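## Task

Put the thin slip sheet flat on the bottom of the orange crate, then set the finned metal heat sink upright on that sheet with its fins pointing up; the orange crate must end up resting flat on the table.

## Robot and tools

Robot: two arms. left_arm carries a two-finger gripper; right_arm carries a suction cup (vacuum tool). Loose objects may occasionally get nudged by something else. Nothing may fall off the table or be left off it.

Frames: reported positions (end_effector_position, metres) and orientations (end_effector_quat_wxyz) use the scene frame: origin at table-top height halfway between the nominal arm bases, +z up, +x outward over the table, left_arm toward +y. Image left/right does not match arm names. Reported poses can be off by a few centimetres. Commanded offsets are NOT in the scene frame: they run along each arm's own Hand target axes.

The 16-number row (used by execute_actions and move): one flat list covering both arms, every value in [-1, 1]. Order: left_arm dx, dy, dz, rx, ry, rz, left_gripper position, force_limit, speed, then right_arm dx, dy, dz, rx, ry, rz, right_tool suction. The six pose numbers of each arm are an offset from that arm's Hand target at the start of the action or move (not from the previous row), in the Hand target's own axes; 1.0 equals 0.6 m for dx/dy/dz and 180 degrees for rx/ry/rz, which together form a rotation vector. Sending the same offset again moves further. All six zero re-commands the current Hand target. Gripper and suction numbers are absolute settings, not offsets; repeat the previous values to keep them unchanged, because 0 is itself a command.

Gripper (left_arm): position +1 is open (85 mm); pads touch near -0.8; -1 closes until blocked. force_limit and speed (both start at +1) set grip strength and closing rate (about 20, 85, 150 mm/s at -1, 0, +1). A slow close with low force_limit gives a gentle grip (~30 N per pad); fast closing from wider than the part gives 200+ N. New force/speed only apply after a position change of at least 0.01. Fingers point along gripper +z and close along its y; a block sticks out ~10 cm toward gripper +x. To grip, send -1 and confirm object_status 2 (0 moving, 1 blocked while opening, 2 blocked while closing, 3 reached target or pads met). position_measured is in counts: 3 open, ~78 = 60 mm, 130 = 40 mm, 180 = 20 mm, 230 pads together.

Suction (right_arm): suction above 0.01 is on, 0.01 or less off; it persists. Press the 41 mm rim fully onto a smooth flat face, away from edges and holes. suction_measured near 0 means no seal; 0.83+ means airtight; part_present turns 1 at 0.50, back to 0 below 0.45. The cup shortens up to ~16 mm when holding. To release, rest the part on its support, then turn suction off and lift at least 22 mm. A cup stuck to the table needs suction off. The tool body widens to ~9 cm sideways from ~3 cm behind the rim.

Tools:
- execute_actions {actions, cameras}: actions is a list of actions; each action is a table of up to 15 rows, each row one 1/30 s step; short tables repeat their last row to fill 15 steps. Empty list just reports state and images.
- move {target, speed, blend, stop_force, zero, blocking, cameras}: straight-line path toward target (one row, or up to 15 rows all counted from the same starting Hand targets). speed in m/s, 0.002 to 1 (default 0.25; turning limited to 2x in rad/s), one value or one per target. blend in m rounds corners between listed targets. stop_force in N, 12 to 80, ends an arm's path on resisting force; use slow speed with it, don't rely on it for light or rotating contacts, and omit it when backing away from something. zero (default true) re-zeroes force before the move. blocking=false returns early (not allowed with stop_force). Paths don't avoid obstacles or the other arm. The result adds a move: line (done, off_target, moving, held, fault, plus limits such as paced or held).
- wait {seconds 0 to 10, cameras}: let time pass holding commands.
- stop {cameras}: brake a running move.
- zoom_image {camera, region [x0,y0,x1,y1] pixels, max 504x504}: cameras cam_head_left, cam_head_right, cam_left_wrist, cam_right_wrist, all 672x504.
- finished_scene {scene}: ends the current scene (give its number); irreversible.

Controller behaviour: each step the commanded pose is clipped to within 70 mm and 16 degrees of the measured pose; Hand target in results is the clipped last command, and the hand often settles short of it; resend the gap as an offset if needed. To stop pressing on something, command the target back past the hand.

Results also show joint velocities ("within noise" when still), flange force along the tool axes (noisy; "no reading" near singular poses), MOTOR HOT warnings, and fault lines.

Avoid: contact torque above joint limits (waist/shoulder/elbow 142, forearm roll 24.6, wrist pitch 29.4, wrist roll 28.5 N m) or 150 N external force, either of which freezes the arm for 10 s; overheating from holding loads or stretched poses (30-60 s brake); targets pushed past firm contact; fast collisions; squeezing a part still resting on something; dropping or releasing moving parts; arms colliding with each other.

Each tool is called after "Emit:" as a command line: name --argument value for each argument, lists and objects as JSON in quotes; but a table of rows of numbers goes row by row, as --pt "numbers of a row", without its own name.

## Session

Emit:
execute_actions --actions '[]'

Scene clock: 0.00 s.
left_arm: end_effector_position=(+0.2137, +0.5303, +0.2003) position_measured=3 object_status=3 end_effector_quat_wxyz=(+0.716, +0.325, -0.584, +0.202) | right_arm: end_effector_position=(+0.4845, +0.3701, +0.3173) suction_measured=0.00 part_present=0 end_effector_quat_wxyz=(+0.131, -0.055, +0.678, +0.722)
Joint positions: left_arm=[0.962 0.811 0.063 -0.301 -2.481 0.012] | right_arm=[0.844 0.631 0.325 -2.027 -0.77 0.798]
Joint velocities: within noise
Flange force (N): no reading
Hand target: left_arm +0.2137, +0.5303, +0.2003; +0.716, +0.325, -0.584, +0.202 | right_arm +0.4845, +0.3701, +0.3173; +0.131, -0.055, +0.678, +0.722

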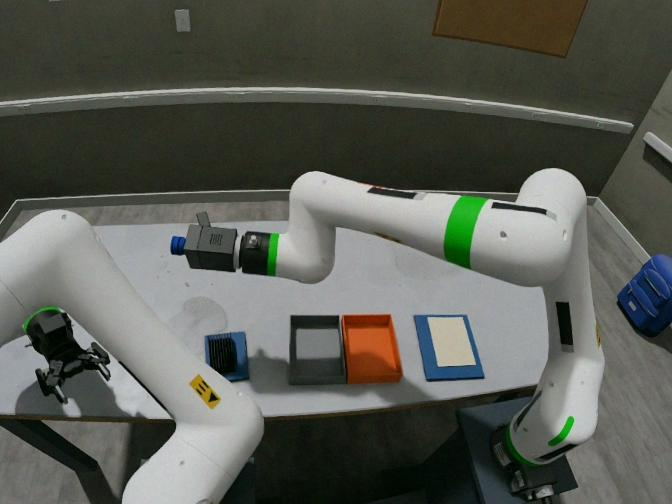

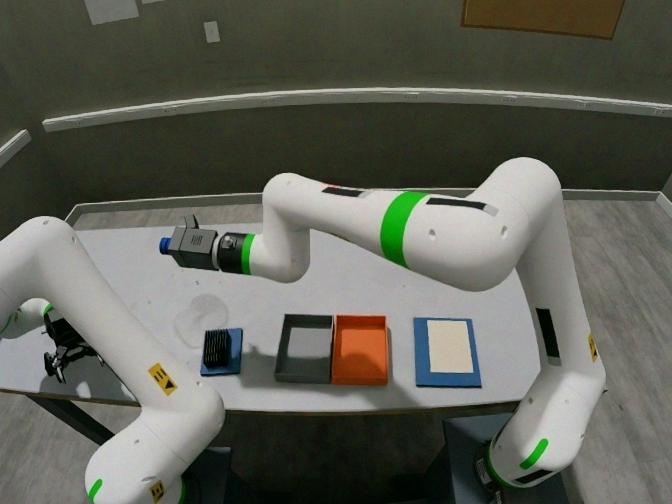

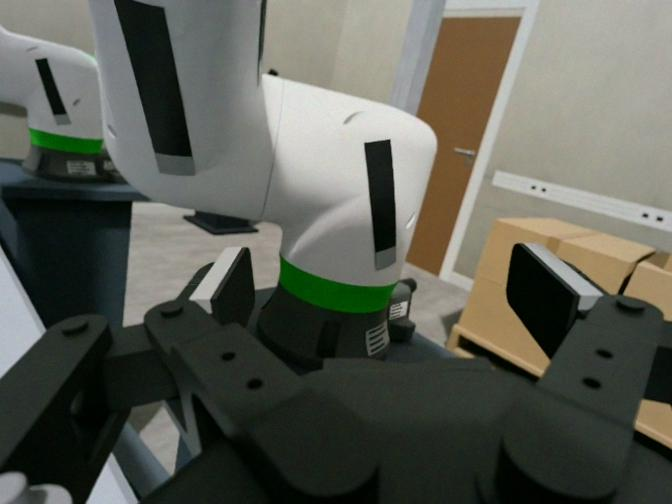

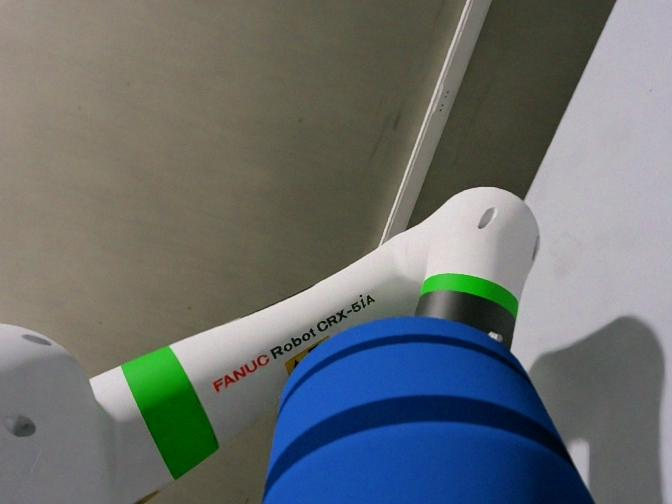

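Emit:
move --target '[0,0,0,0,0,0,1,-0.5,-0.5,-0.074,0.25,-0.568,0.516,0.094,0.039,0]'

Scene clock: 5.13 s.
left_arm: end_effector_position=(+0.2137, +0.5303, +0.2003) position_measured=3 object_status=3 end_effector_quat_wxyz=(+0.716, +0.325, -0.584, +0.202) | right_arm: end_effector_position=(+0.4539, +0.0198, +0.4474) suction_measured=0.00 part_present=0 end_effector_quat_wxyz=(+0.000, +0.000, +1.000, +0.000)
Joint positions: left_arm=[0.962 0.811 0.063 -0.301 -2.481 0.012] | right_arm=[1.103 0.404 0.786 0 -1.953 -1.052]
Joint velocities: within noise
Flange force (N): left_arm=[2.7 -2.0 -0.3] | right_arm=[-2.6 2.4 -1.8]
Hand target: left_arm +0.2137, +0.5303, +0.2003; +0.716, +0.325, -0.584, +0.202 | right_arm +0.4539, +0.0197, +0.4474; +0.000, +0.000, +1.000, +0.000
Off the commanded pose: left_arm 0.000 m, 0 deg | right_arm 0.000 m, 0 deg.
move: done

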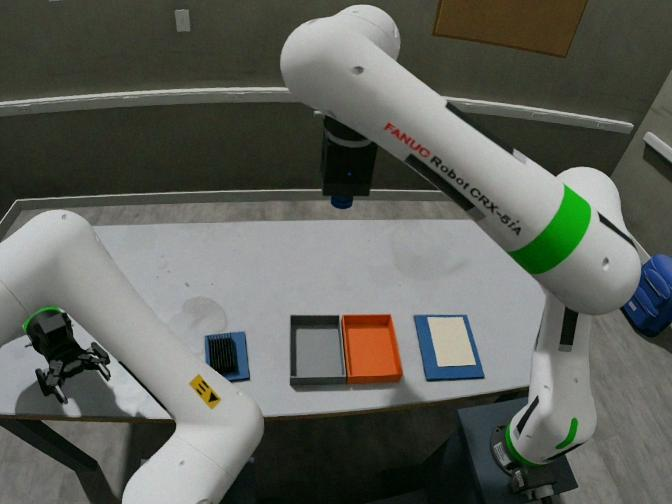

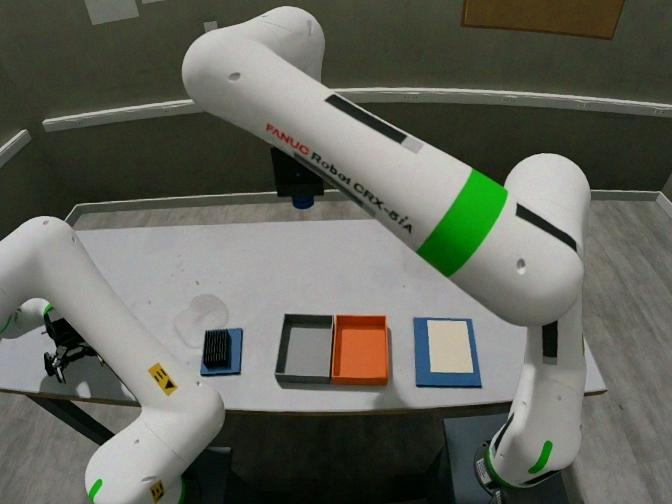

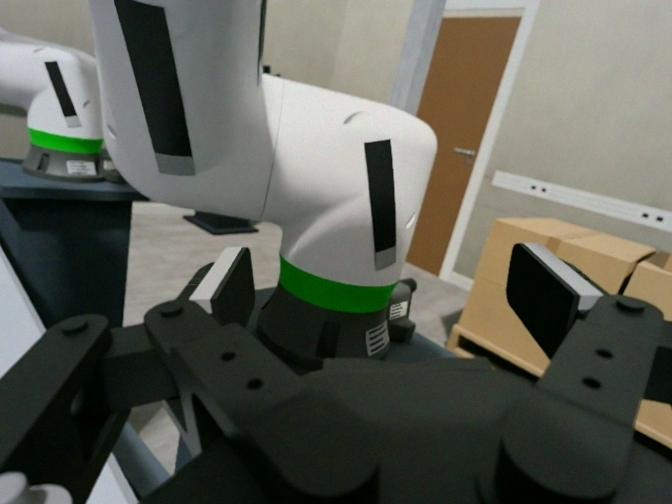

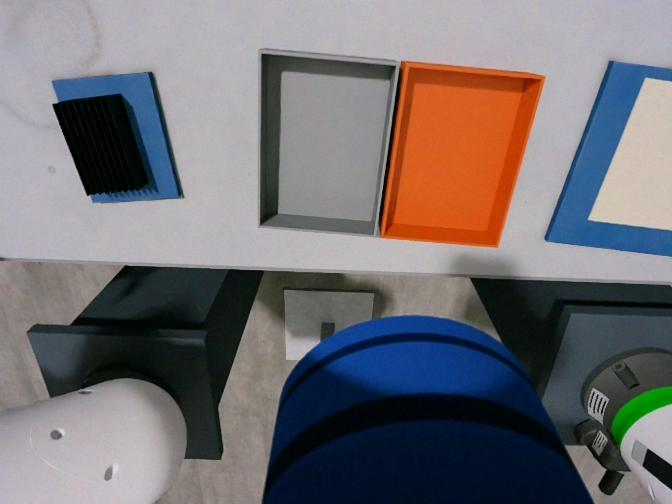

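Emit:
move --target '[0,0,0,0,0,0,1,-0.5,-0.5,0.1667,-0.4167,0,0,0,0,0]'

Emit:
zoom_image --camera "cam_right_wrist" --region '[200, 0, 672, 354]'

Scene clock: 7.40 s.
left_arm: end_effector_position=(+0.2137, +0.5303, +0.2003) position_measured=3 object_status=3 end_effector_quat_wxyz=(+0.716, +0.325, -0.584, +0.202) | right_arm: end_effector_position=(+0.3541, -0.2303, +0.4474) suction_measured=0.00 part_present=0 end_effector_quat_wxyz=(+0.000, +0.000, +1.000, +0.000)
Joint positions: left_arm=[0.962 0.811 0.063 -0.301 -2.481 0.012] | right_arm=[0.981 -0.235 0.094 0 -1.899 -0.93]
Joint velocities: within noise
Flange force (N): left_arm=[2.5 -2.2 -0.4] | right_arm=[1.3 -1.6 -1.0]
Hand target: left_arm +0.2137, +0.5303, +0.2003; +0.716, +0.325, -0.584, +0.202 | right_arm +0.3541, -0.2304, +0.4474; +0.000, +0.000, +1.000, +0.000
Off the commanded pose: left_arm 0.000 m, 0 deg | right_arm 0.000 m, 0 deg.
move: done

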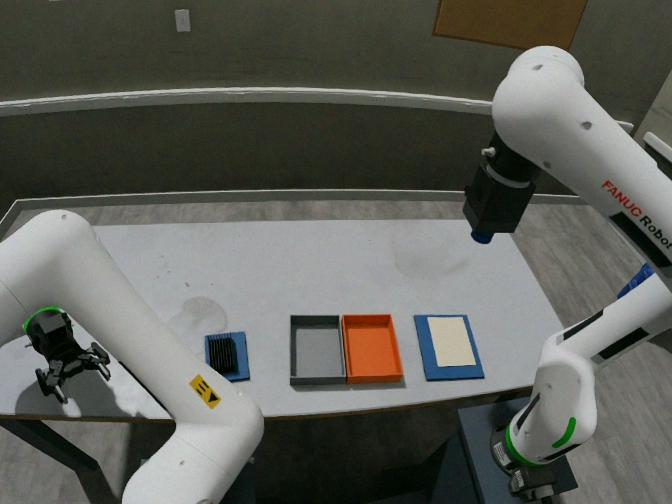

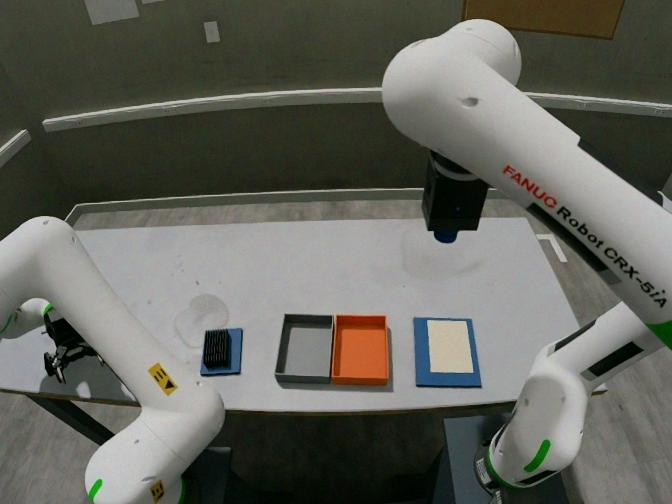

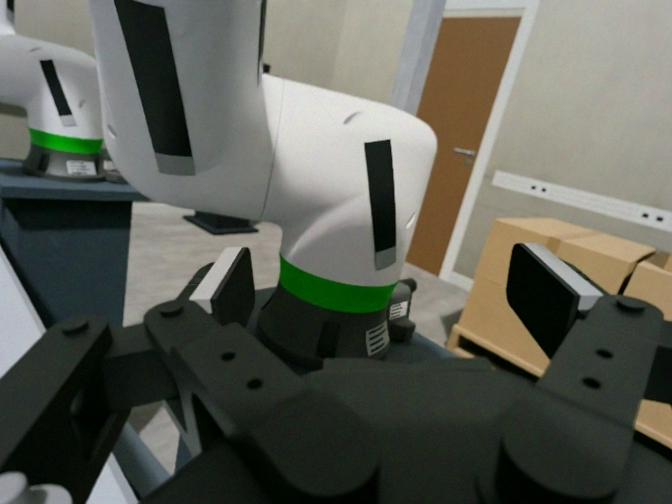

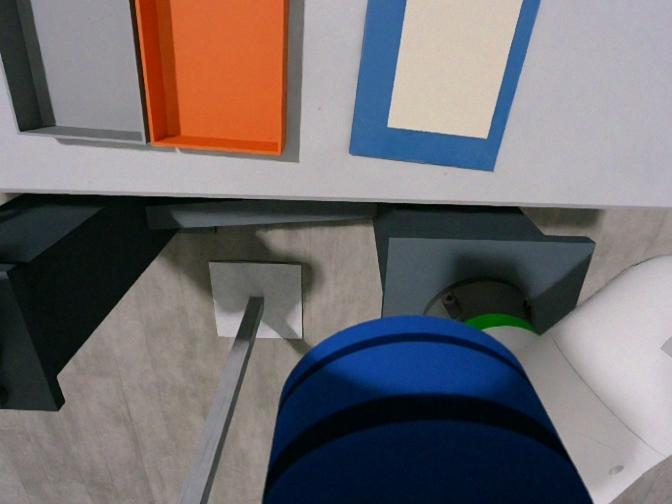

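Scaled by 1.068 from the camera's 672x504 image, which has a finer 960x720 frame.

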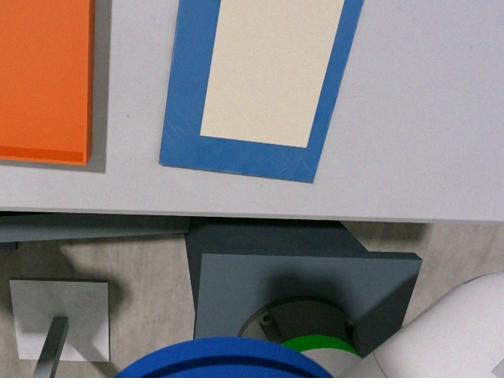

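Emit:
move --target '[0,0,0,0,0,0,1,-0.5,-0.5,-0.2,0,0,0,0,0,0]' --cameras '["cam_right_wrist"]'

Emit:
zoom_image --camera "cam_right_wrist" --region '[100, 0, 600, 330]'

Scene clock: 9.80 s.
left_arm: end_effector_position=(+0.2137, +0.5303, +0.2003) position_measured=3 object_status=3 end_effector_quat_wxyz=(+0.716, +0.325, -0.584, +0.202) | right_arm: end_effector_position=(+0.4741, -0.2303, +0.4474) suction_measured=0.00 part_present=0 end_effector_quat_wxyz=(+0.000, +0.000, +1.000, +0.000)
Joint positions: left_arm=[0.962 0.811 0.063 -0.301 -2.481 0.012] | right_arm=[0.744 0.037 0.338 0 -1.873 -0.693]
Joint velocities: within noise
Flange force (N): left_arm=[2.4 -2.2 0.6] | right_arm=[0.8 -0.6 0.1]
Hand target: left_arm +0.2137, +0.5303, +0.2003; +0.716, +0.325, -0.584, +0.202 | right_arm +0.4741, -0.2303, +0.4474; +0.000, +0.000, +1.000, +0.000
Off the commanded pose: left_arm 0.000 m, 0 deg | right_arm 0.000 m, 0 deg.
move: done
Images, in order (width x height): cam_right_wrist 672x504.

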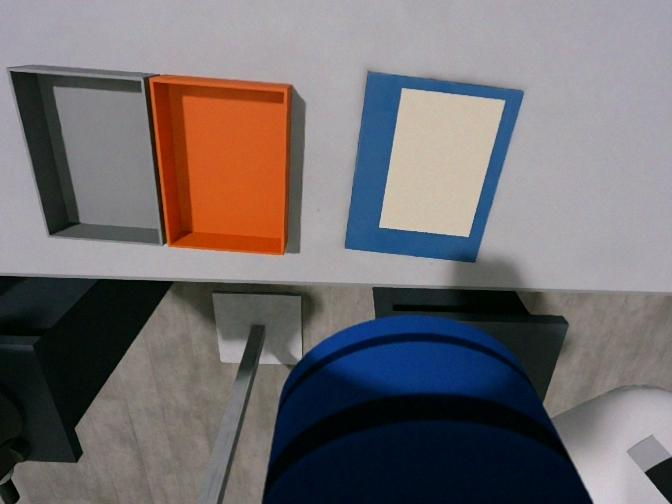

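Scaled by 1.008 from the camera's 672x504 image, which has a finer 960x720 frame.

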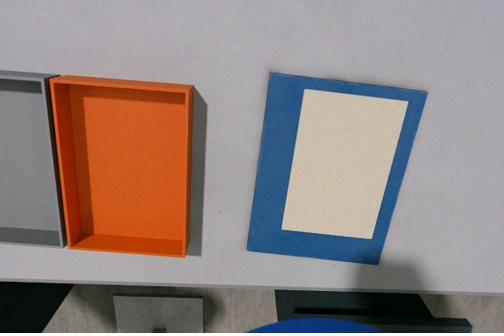

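Emit:
move --target '[0,0,0,0,0,0,1,-0.5,-0.5,0.165,-0.167,0.545,0,0,0,0]' --cameras '["cam_right_wrist","cam_head_left","cam_head_right"]'

Scene clock: 13.43 s.
left_arm: end_effector_position=(+0.2137, +0.5303, +0.2003) position_measured=3 object_status=3 end_effector_quat_wxyz=(+0.716, +0.325, -0.584, +0.202) | right_arm: end_effector_position=(+0.3750, -0.3305, +0.1204) suction_measured=0.00 part_present=0 end_effector_quat_wxyz=(+0.000, +0.000, +1.000, +0.000)
Joint positions: left_arm=[0.962 0.811 0.063 -0.301 -2.481 0.012] | right_arm=[0.697 -0.233 -0.686 0 -1.117 -0.646]
Joint velocities: within noise
Flange force (N): left_arm=[2.4 -1.6 -0.7] | right_arm=[4.3 -1.0 -2.9]
Hand target: left_arm +0.2137, +0.5303, +0.2003; +0.716, +0.325, -0.584, +0.202 | right_arm +0.3750, -0.3305, +0.1204; +0.000, +0.000, +1.000, +0.000
Off the commanded pose: left_arm 0.000 m, 0 deg | right_arm 0.000 m, 0 deg.
move: done
Images, in order (width x height): cam_head_left 672x504, cam_head_right 672x504, cam_right_wrist 672x504.

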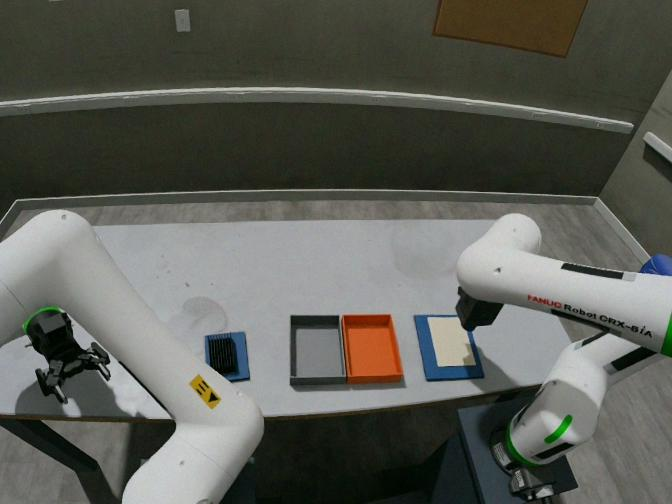

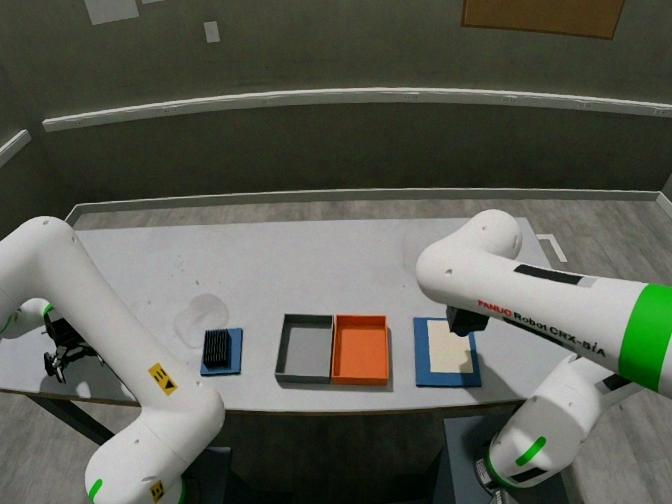

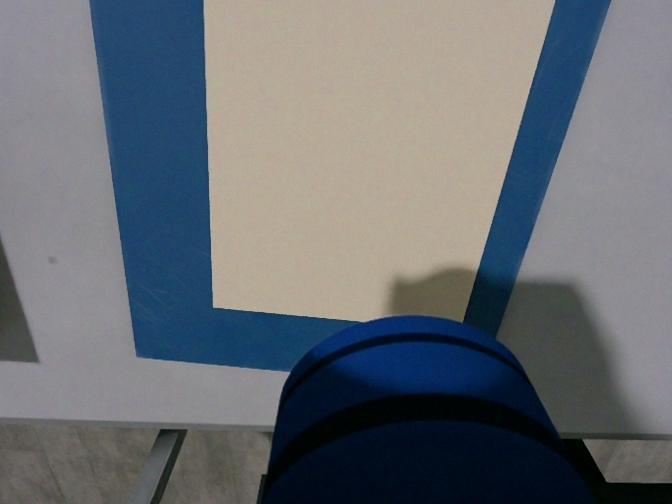

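Emit:
move --target '[0,0,0,0,0,0,1,-0.5,-0.5,-0.025,0.008,0.0833,0,0,0,0]' --cameras '["cam_right_wrist"]'

Scene clock: 14.90 s.
left_arm: end_effector_position=(+0.2137, +0.5303, +0.2003) position_measured=3 object_status=3 end_effector_quat_wxyz=(+0.716, +0.325, -0.584, +0.202) | right_arm: end_effector_position=(+0.3900, -0.3257, +0.0704) suction_measured=0.00 part_present=0 end_effector_quat_wxyz=(+0.000, +0.000, +1.000, +0.000)
Joint positions: left_arm=[0.962 0.811 0.063 -0.301 -2.481 0.012] | right_arm=[0.68 -0.104 -0.717 0 -0.958 -0.629]
Joint velocities: within noise
Flange force (N): left_arm=[2.1 -2.2 -0.4] | right_arm=[1.1 -1.4 -3.1]
Hand target: left_arm +0.2137, +0.5303, +0.2003; +0.716, +0.325, -0.584, +0.202 | right_arm +0.3900, -0.3257, +0.0704; +0.000, +0.000, +1.000, +0.000
Off the commanded pose: left_arm 0.000 m, 0 deg | right_arm 0.000 m, 0 deg.
move: done
Images, in order (width x height): cam_right_wrist 672x504.

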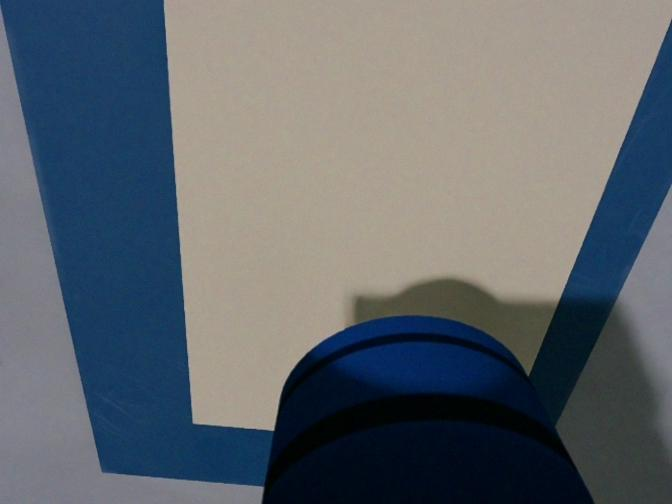

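Emit:
move --target '[0,0,0,0,0,0,1,-0.5,-0.5,-0.022,0,0.07,0,0,0,0]' --cameras '["cam_right_wrist"]'

Emit:
move --target '[0,0,0,0,0,0,1,-0.5,-0.5,0,0,0.045,0,0,0,1]' --speed 0.015 --stop_force 12 --cameras '["cam_right_wrist","cam_head_right"]'

Scene clock: 17.37 s.
left_arm: end_effector_position=(+0.2137, +0.5303, +0.2003) position_measured=3 object_status=3 end_effector_quat_wxyz=(+0.716, +0.325, -0.584, +0.202) | right_arm: end_effector_position=(+0.4032, -0.3257, +0.0284) suction_measured=0.00 part_present=0 end_effector_quat_wxyz=(+0.000, +0.000, +1.000, +0.000)
Joint positions: left_arm=[0.962 0.811 0.063 -0.301 -2.481 0.012] | right_arm=[0.656 0.017 -0.728 0 -0.826 -0.605]
Joint velocities: within noise
Flange force (N): left_arm=[2.1 -1.8 0.3] | right_arm=[-0.6 -0.6 -2.7]
Hand target: left_arm +0.2137, +0.5303, +0.2003; +0.716, +0.325, -0.584, +0.202 | right_arm +0.4032, -0.3257, +0.0284; +0.000, +0.000, +1.000, +0.000
Off the commanded pose: left_arm 0.000 m, 0 deg | right_arm 0.000 m, 0 deg.
move: done
Images, in order (width x height): cam_right_wrist 672x504.

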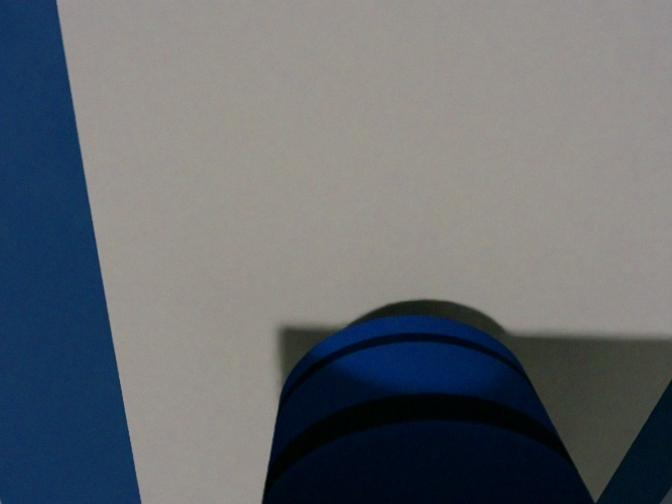

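Scene clock: 19.83 s.
left_arm: end_effector_position=(+0.2137, +0.5303, +0.2003) position_measured=3 object_status=3 end_effector_quat_wxyz=(+0.716, +0.325, -0.584, +0.202) | right_arm: end_effector_position=(+0.4032, -0.3257, +0.0014) suction_measured=0.96 part_present=1 end_effector_quat_wxyz=(+0.000, +0.000, +1.000, +0.000)
Joint positions: left_arm=[0.962 0.811 0.063 -0.301 -2.481 0.012] | right_arm=[0.656 0.08 -0.75 -0.001 -0.741 -0.604]
Joint velocities: within noise
Flange force (N): left_arm=[2.4 -1.9 0.9] | right_arm=[0.0 -0.9 -2.2]
Hand target: left_arm +0.2137, +0.5303, +0.2003; +0.716, +0.325, -0.584, +0.202 | right_arm +0.4032, -0.3256, +0.0014; +0.000, +0.000, +1.000, +0.000
Off the commanded pose: left_arm 0.000 m, 0 deg | right_arm 0.000 m, 0 deg.
move: done
Images, in order (width x height): cam_head_right 672x504, cam_right_wrist 672x504.

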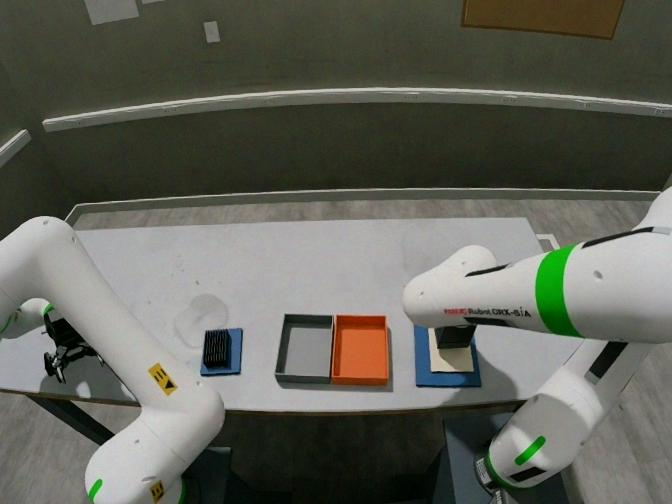

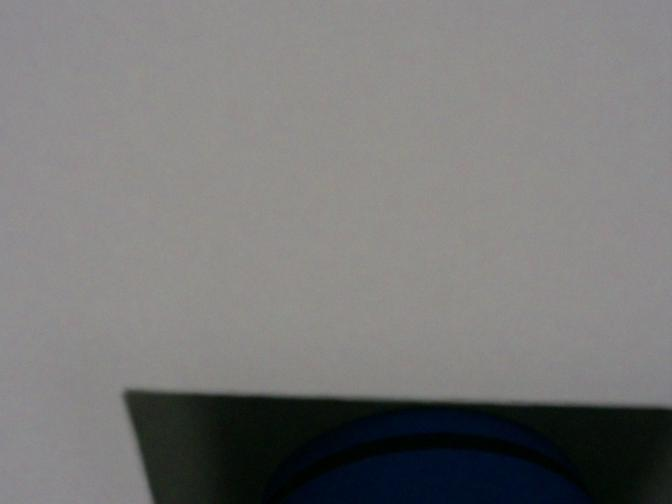

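Emit:
move --target '[0,0,0,0,0,0,1,-0.5,-0.5,0,0,-0.25,0,0,0,1]' --speed 0.1 --cameras '["cam_right_wrist","cam_head_right"]'

Scene clock: 21.97 s.
left_arm: end_effector_position=(+0.2137, +0.5303, +0.2003) position_measured=3 object_status=3 end_effector_quat_wxyz=(+0.716, +0.325, -0.584, +0.202) | right_arm: end_effector_position=(+0.4033, -0.3258, +0.1514) suction_measured=0.96 part_present=1 end_effector_quat_wxyz=(+0.000, +0.000, +1.000, +0.000)
Joint positions: left_arm=[0.962 0.811 0.063 -0.301 -2.481 0.012] | right_arm=[0.655 -0.185 -0.57 0 -1.186 -0.605]
Joint velocities: within noise
Flange force (N): left_arm=[2.9 -1.6 -0.7] | right_arm=[1.3 -1.2 -1.8]
Hand target: left_arm +0.2137, +0.5303, +0.2003; +0.716, +0.325, -0.584, +0.202 | right_arm +0.4032, -0.3257, +0.1514; +0.000, +0.000, +1.000, +0.000
Off the commanded pose: left_arm 0.000 m, 0 deg | right_arm 0.000 m, 0 deg.
move: done
Images, in order (width x height): cam_head_right 672x504, cam_right_wrist 672x504.

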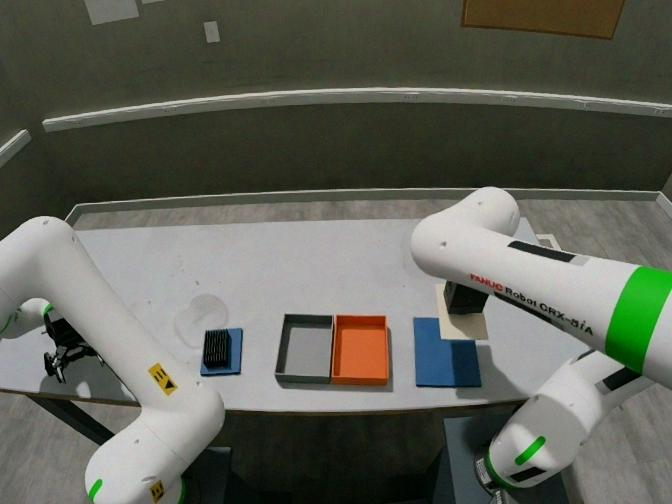

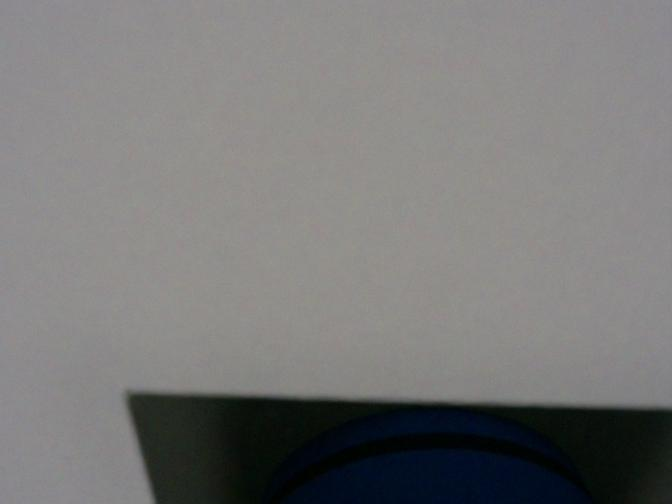

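Emit:
zoom_image --camera "cam_head_right" --region '[380, 160, 580, 360]'

Scaled by 2.520 from the camera's 672x504 image, which has a finer 960x720 frame.

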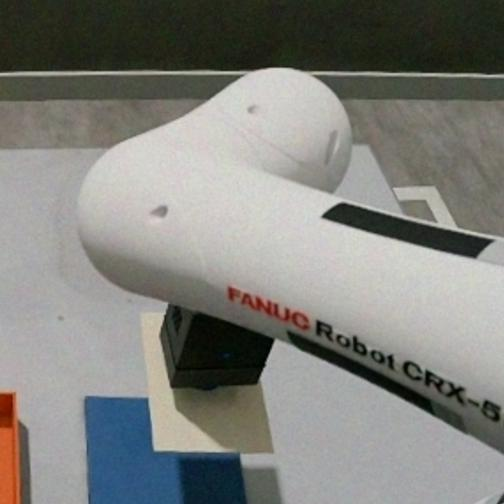

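Emit:
move --pt "0 0 0 0 0 0 1 -0.5 -0.5 0 0 0.25 0 0 0 1" --pt "0 0 0 0 0 0 1 -0.5 -0.5 0 0 0.25 0 0 0 0" --speed 0.08 --cameras '[]'

Emit:
wait --seconds 0.7 --cameras '["cam_right_wrist"]'

Scene clock: 27.73 s.
left_arm: end_effector_position=(+0.2137, +0.5303, +0.2003) position_measured=3 object_status=3 end_effector_quat_wxyz=(+0.716, +0.325, -0.584, +0.202) | right_arm: end_effector_position=(+0.4032, -0.3256, +0.0014) suction_measured=0.00 part_present=0 end_effector_quat_wxyz=(+0.000, +0.000, +1.000, +0.000)
Joint positions: left_arm=[0.962 0.811 0.063 -0.301 -2.481 0.012] | right_arm=[0.656 0.08 -0.75 -0.001 -0.741 -0.604]
Joint velocities: within noise
Flange force (N): left_arm=[2.6 -1.6 1.0] | right_arm=[-0.1 -0.4 -13.5]
Hand target: left_arm +0.2137, +0.5303, +0.2003; +0.716, +0.325, -0.584, +0.202 | right_arm +0.4032, -0.3256, +0.0014; +0.000, +0.000, +1.000, +0.000
Off the commanded pose: left_arm 0.000 m, 0 deg | right_arm 0.000 m, 0 deg.
move: done
No camera images: "cameras" was empty.

Scene clock: 28.43 s.
left_arm: end_effector_position=(+0.2137, +0.5303, +0.2003) position_measured=3 object_status=3 end_effector_quat_wxyz=(+0.716, +0.325, -0.584, +0.202) | right_arm: end_effector_position=(+0.4032, -0.3256, +0.0014) suction_measured=0.00 part_present=0 end_effector_quat_wxyz=(+0.000, +0.000, +1.000, +0.000)
Joint positions: left_arm=[0.962 0.811 0.063 -0.301 -2.481 0.012] | right_arm=[0.656 0.08 -0.75 -0.001 -0.741 -0.604]
Joint velocities: within noise
Flange force (N): left_arm=[2.9 -2.0 0.8] | right_arm=[0.2 0.2 -13.3]
Hand target: left_arm +0.2137, +0.5303, +0.2003; +0.716, +0.325, -0.584, +0.202 | right_arm +0.4032, -0.3256, +0.0014; +0.000, +0.000, +1.000, +0.000
Off the commanded pose: left_arm 0.000 m, 0 deg | right_arm 0.000 m, 0 deg.
wait: 0.70 s; at rest by 0.17 s
Images, in order (width x height): cam_right_wrist 672x504.

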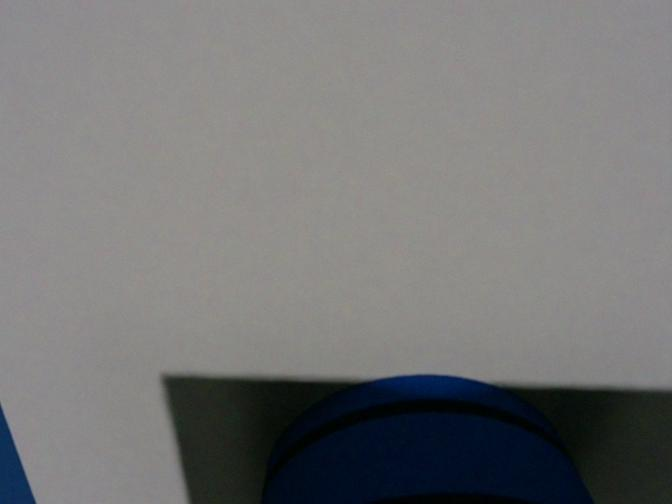

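Emit:
move --pt "0 0 0 0 0 0 1 -0.5 -0.5 0 0 -0.05 0 0 0 0" --pt "0 0 0 0 0 0 1 -0.5 -0.5 0.0417 0 -0.05 0 0 0 0" --pt "0 0 0 0 0 0 1 -0.5 -0.5 0.0417 0 -0.018 0 0 0 0" --speed 0.06 --cameras '["cam_right_wrist"]'

Emit:
move --target '[0,0,0,0,0,0,1,-0.5,-0.5,0,0,0.015,0,0,0,1]' --speed 0.015 --stop_force 14 --cameras '["cam_right_wrist"]'

Scene clock: 30.53 s.
left_arm: end_effector_position=(+0.2137, +0.5303, +0.2003) position_measured=3 object_status=3 end_effector_quat_wxyz=(+0.716, +0.325, -0.584, +0.202) | right_arm: end_effector_position=(+0.3781, -0.3256, +0.0122) suction_measured=0.00 part_present=0 end_effector_quat_wxyz=(+0.000, +0.000, +1.000, +0.000)
Joint positions: left_arm=[0.962 0.811 0.063 -0.301 -2.481 0.012] | right_arm=[0.703 -0.009 -0.807 -0.001 -0.774 -0.652]
Joint velocities: within noise
Flange force (N): left_arm=[2.6 -1.8 0.3] | right_arm=[2.3 -1.2 -4.4]
Hand target: left_arm +0.2137, +0.5303, +0.2003; +0.716, +0.325, -0.584, +0.202 | right_arm +0.3781, -0.3257, +0.0122; +0.000, +0.000, +1.000, +0.000
Off the commanded pose: left_arm 0.000 m, 0 deg | right_arm 0.000 m, 0 deg.
move: done
Images, in order (width x height): cam_right_wrist 672x504.

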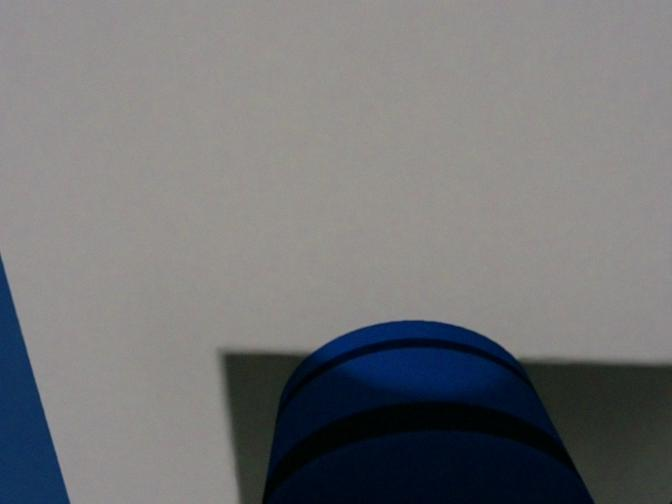

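Scene clock: 31.77 s.
left_arm: end_effector_position=(+0.2137, +0.5303, +0.2003) position_measured=3 object_status=3 end_effector_quat_wxyz=(+0.716, +0.325, -0.584, +0.202) | right_arm: end_effector_position=(+0.3782, -0.3257, +0.0032) suction_measured=0.96 part_present=1 end_effector_quat_wxyz=(+0.000, +0.000, +1.000, +0.000)
Joint positions: left_arm=[0.962 0.811 0.063 -0.301 -2.481 0.012] | right_arm=[0.703 0.014 -0.814 -0.001 -0.743 -0.652]
Joint velocities: within noise
Flange force (N): left_arm=[1.8 -2.1 -1.0] | right_arm=[0.1 -0.9 -3.4]
Hand target: left_arm +0.2137, +0.5303, +0.2003; +0.716, +0.325, -0.584, +0.202 | right_arm +0.3781, -0.3257, +0.0032; +0.000, +0.000, +1.000, +0.000
Off the commanded pose: left_arm 0.000 m, 0 deg | right_arm 0.000 m, 0 deg.
move: done
Images, in order (width x height): cam_right_wrist 672x504.

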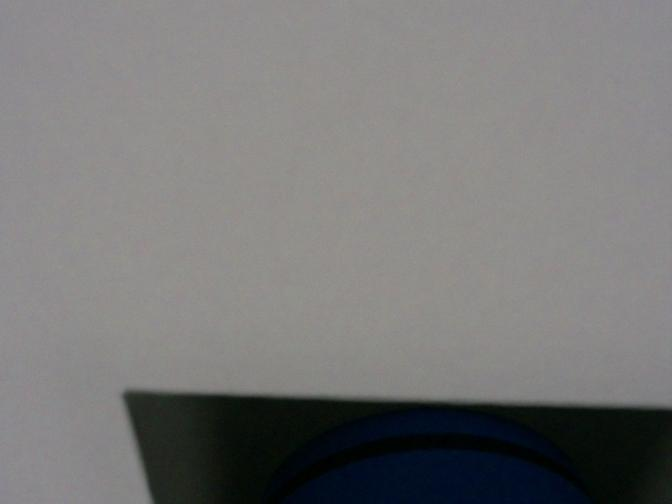

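Emit:
move --pt "0 0 0 0 0 0 1 -0.5 -0.5 0 0 -0.15 0 0 0 1" --pt "0 0 0 0 0 0 1 -0.5 -0.5 0.0083 0.397 -0.15 0 0 -0.0067 1" --pt "0 0 0 0 0 0 1 -0.5 -0.5 0.0083 0.397 -0.06 0 0 -0.0067 1" --speed 0.13 --blend 0.03 --cameras '["cam_head_left","cam_head_right","cam_right_wrist"]'

Emit:
zoom_image --camera "cam_head_right" --region '[260, 260, 440, 420]'

Emit:
zoom_image --camera "cam_head_left" --region '[260, 260, 440, 420]'

Scene clock: 35.63 s.
left_arm: end_effector_position=(+0.2137, +0.5303, +0.2003) position_measured=3 object_status=3 end_effector_quat_wxyz=(+0.716, +0.325, -0.584, +0.202) | right_arm: end_effector_position=(+0.3730, -0.0874, +0.0393) suction_measured=0.96 part_present=1 end_effector_quat_wxyz=(+0.000, -0.011, +1.000, +0.000)
Joint positions: left_arm=[0.962 0.811 0.063 -0.301 -2.481 0.012] | right_arm=[1.144 0.217 -0.465 -0.001 -0.889 -1.071]
Joint velocities: within noise
Flange force (N): left_arm=[2.9 -1.9 0.3] | right_arm=[-0.1 0.0 -1.6]
Hand target: left_arm +0.2137, +0.5303, +0.2003; +0.716, +0.325, -0.584, +0.202 | right_arm +0.3730, -0.0875, +0.0393; +0.000, -0.011, +1.000, +0.000
Off the commanded pose: left_arm 0.000 m, 0 deg | right_arm 0.000 m, 0 deg.
move: done; blend cut to 0.027 m at target 2
Images, in order (width x height): cam_head_left 672x504, cam_head_right 672x504, cam_right_wrist 672x504.

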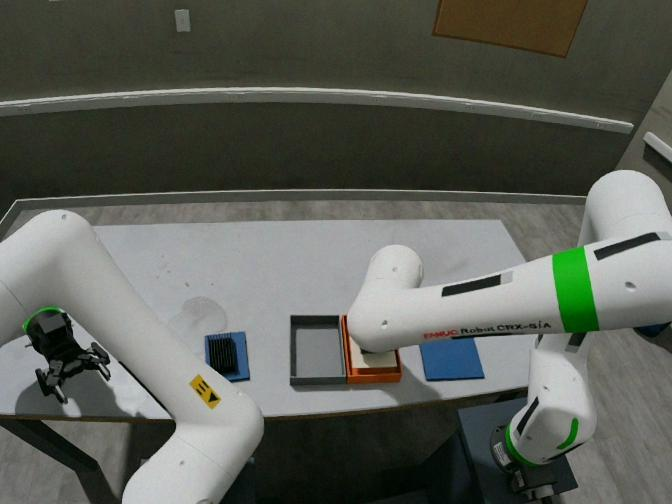

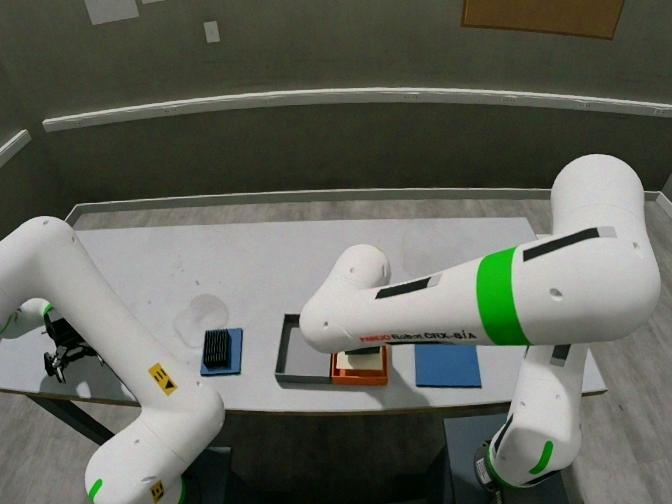

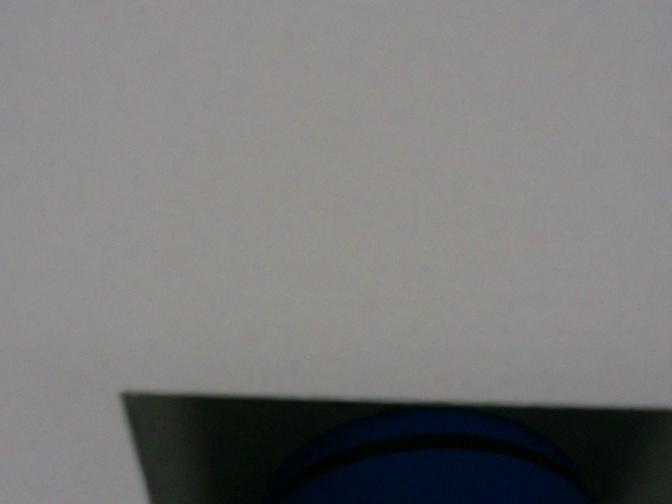

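Scaled by 2.800 from the camera's 672x504 image, which has a finer 960x720 frame.

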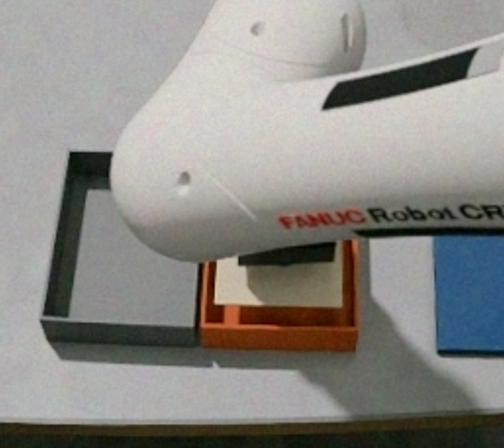

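Scaled by 2.800 from the camera's 672x504 image, which has a finer 960x720 frame.

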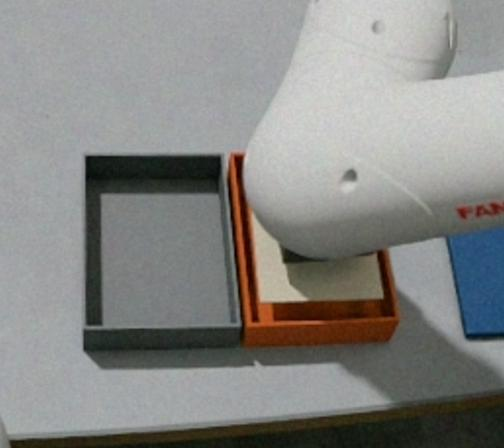

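Emit:
move --target '[0,0,0,0,0,0,1,-0.5,-0.5,0,0,0.087,0,0,0,1]' --speed 0.03 --stop_force 12 --cameras '["cam_head_left","cam_head_right","cam_right_wrist"]'

Emit:
zoom_image --camera "cam_head_right" --region '[260, 260, 440, 420]'

Emit:
zoom_image --camera "cam_head_left" --region '[260, 260, 440, 420]'

Scene clock: 38.37 s.
left_arm: end_effector_position=(+0.2137, +0.5303, +0.2003) position_measured=3 object_status=3 end_effector_quat_wxyz=(+0.716, +0.325, -0.584, +0.202) | right_arm: end_effector_position=(+0.3731, -0.0873, -0.0119) suction_measured=0.96 part_present=1 end_effector_quat_wxyz=(+0.000, -0.011, +1.000, +0.000)
Joint positions: left_arm=[0.962 0.811 0.063 -0.301 -2.481 0.012] | right_arm=[1.144 0.313 -0.499 -0.001 -0.759 -1.071]
Joint velocities: within noise
Flange force (N): left_arm=[2.6 -1.8 -0.6] | right_arm=[4.3 -3.7 -54.0]
Hand target: left_arm +0.2137, +0.5303, +0.2003; +0.716, +0.325, -0.584, +0.202 | right_arm +0.3731, -0.0873, -0.0119; +0.000, -0.011, +1.000, +0.000 (not the last commanded pose)
Off the commanded pose: left_arm 0.000 m, 0 deg | right_arm 0.001 m, 0 deg.
move: contact (right_arm)
Images, in order (width x height): cam_head_left 672x504, cam_head_right 672x504, cam_right_wrist 672x504.

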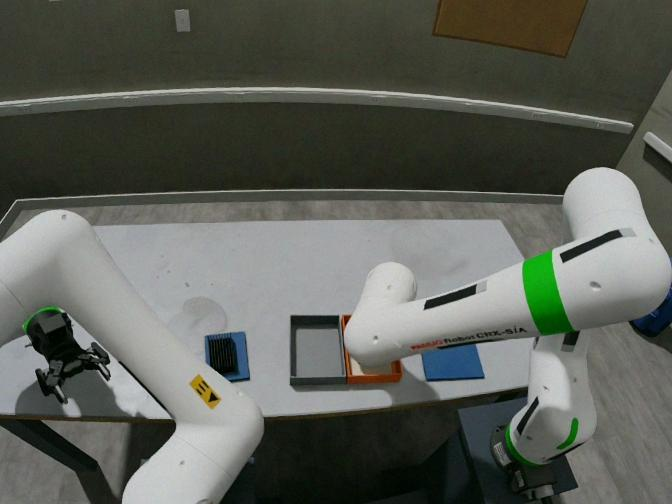

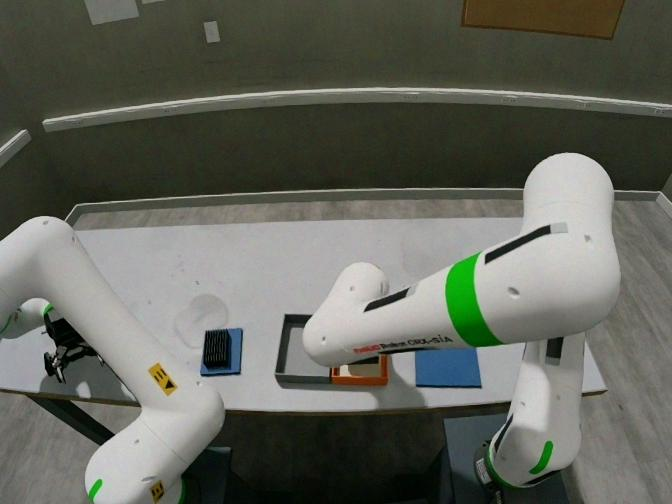

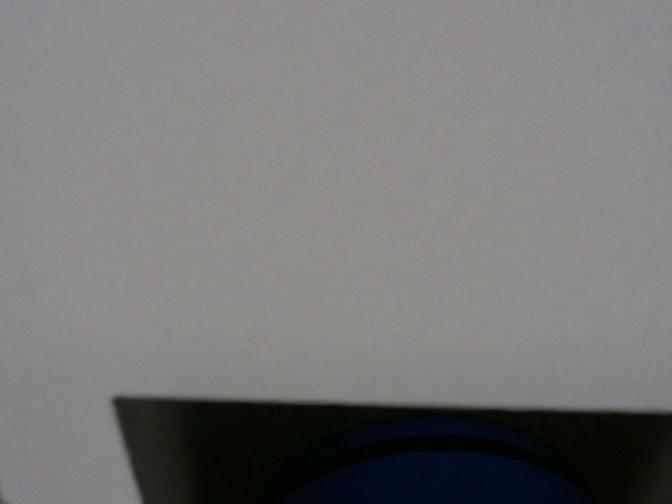

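Scaled by 2.800 from the camera's 672x504 image, which has a finer 960x720 frame.

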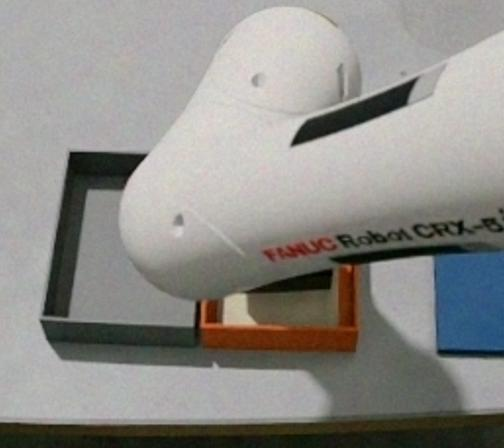

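Scaled by 2.800 from the camera's 672x504 image, which has a finer 960x720 frame.

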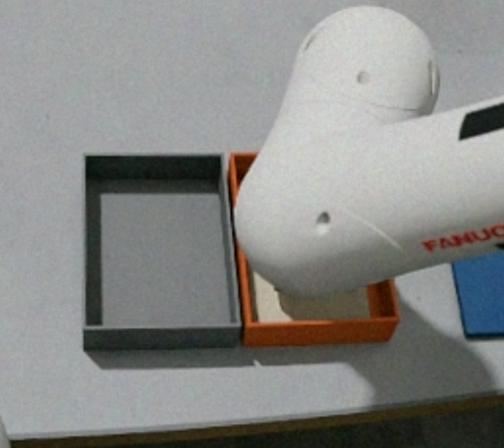

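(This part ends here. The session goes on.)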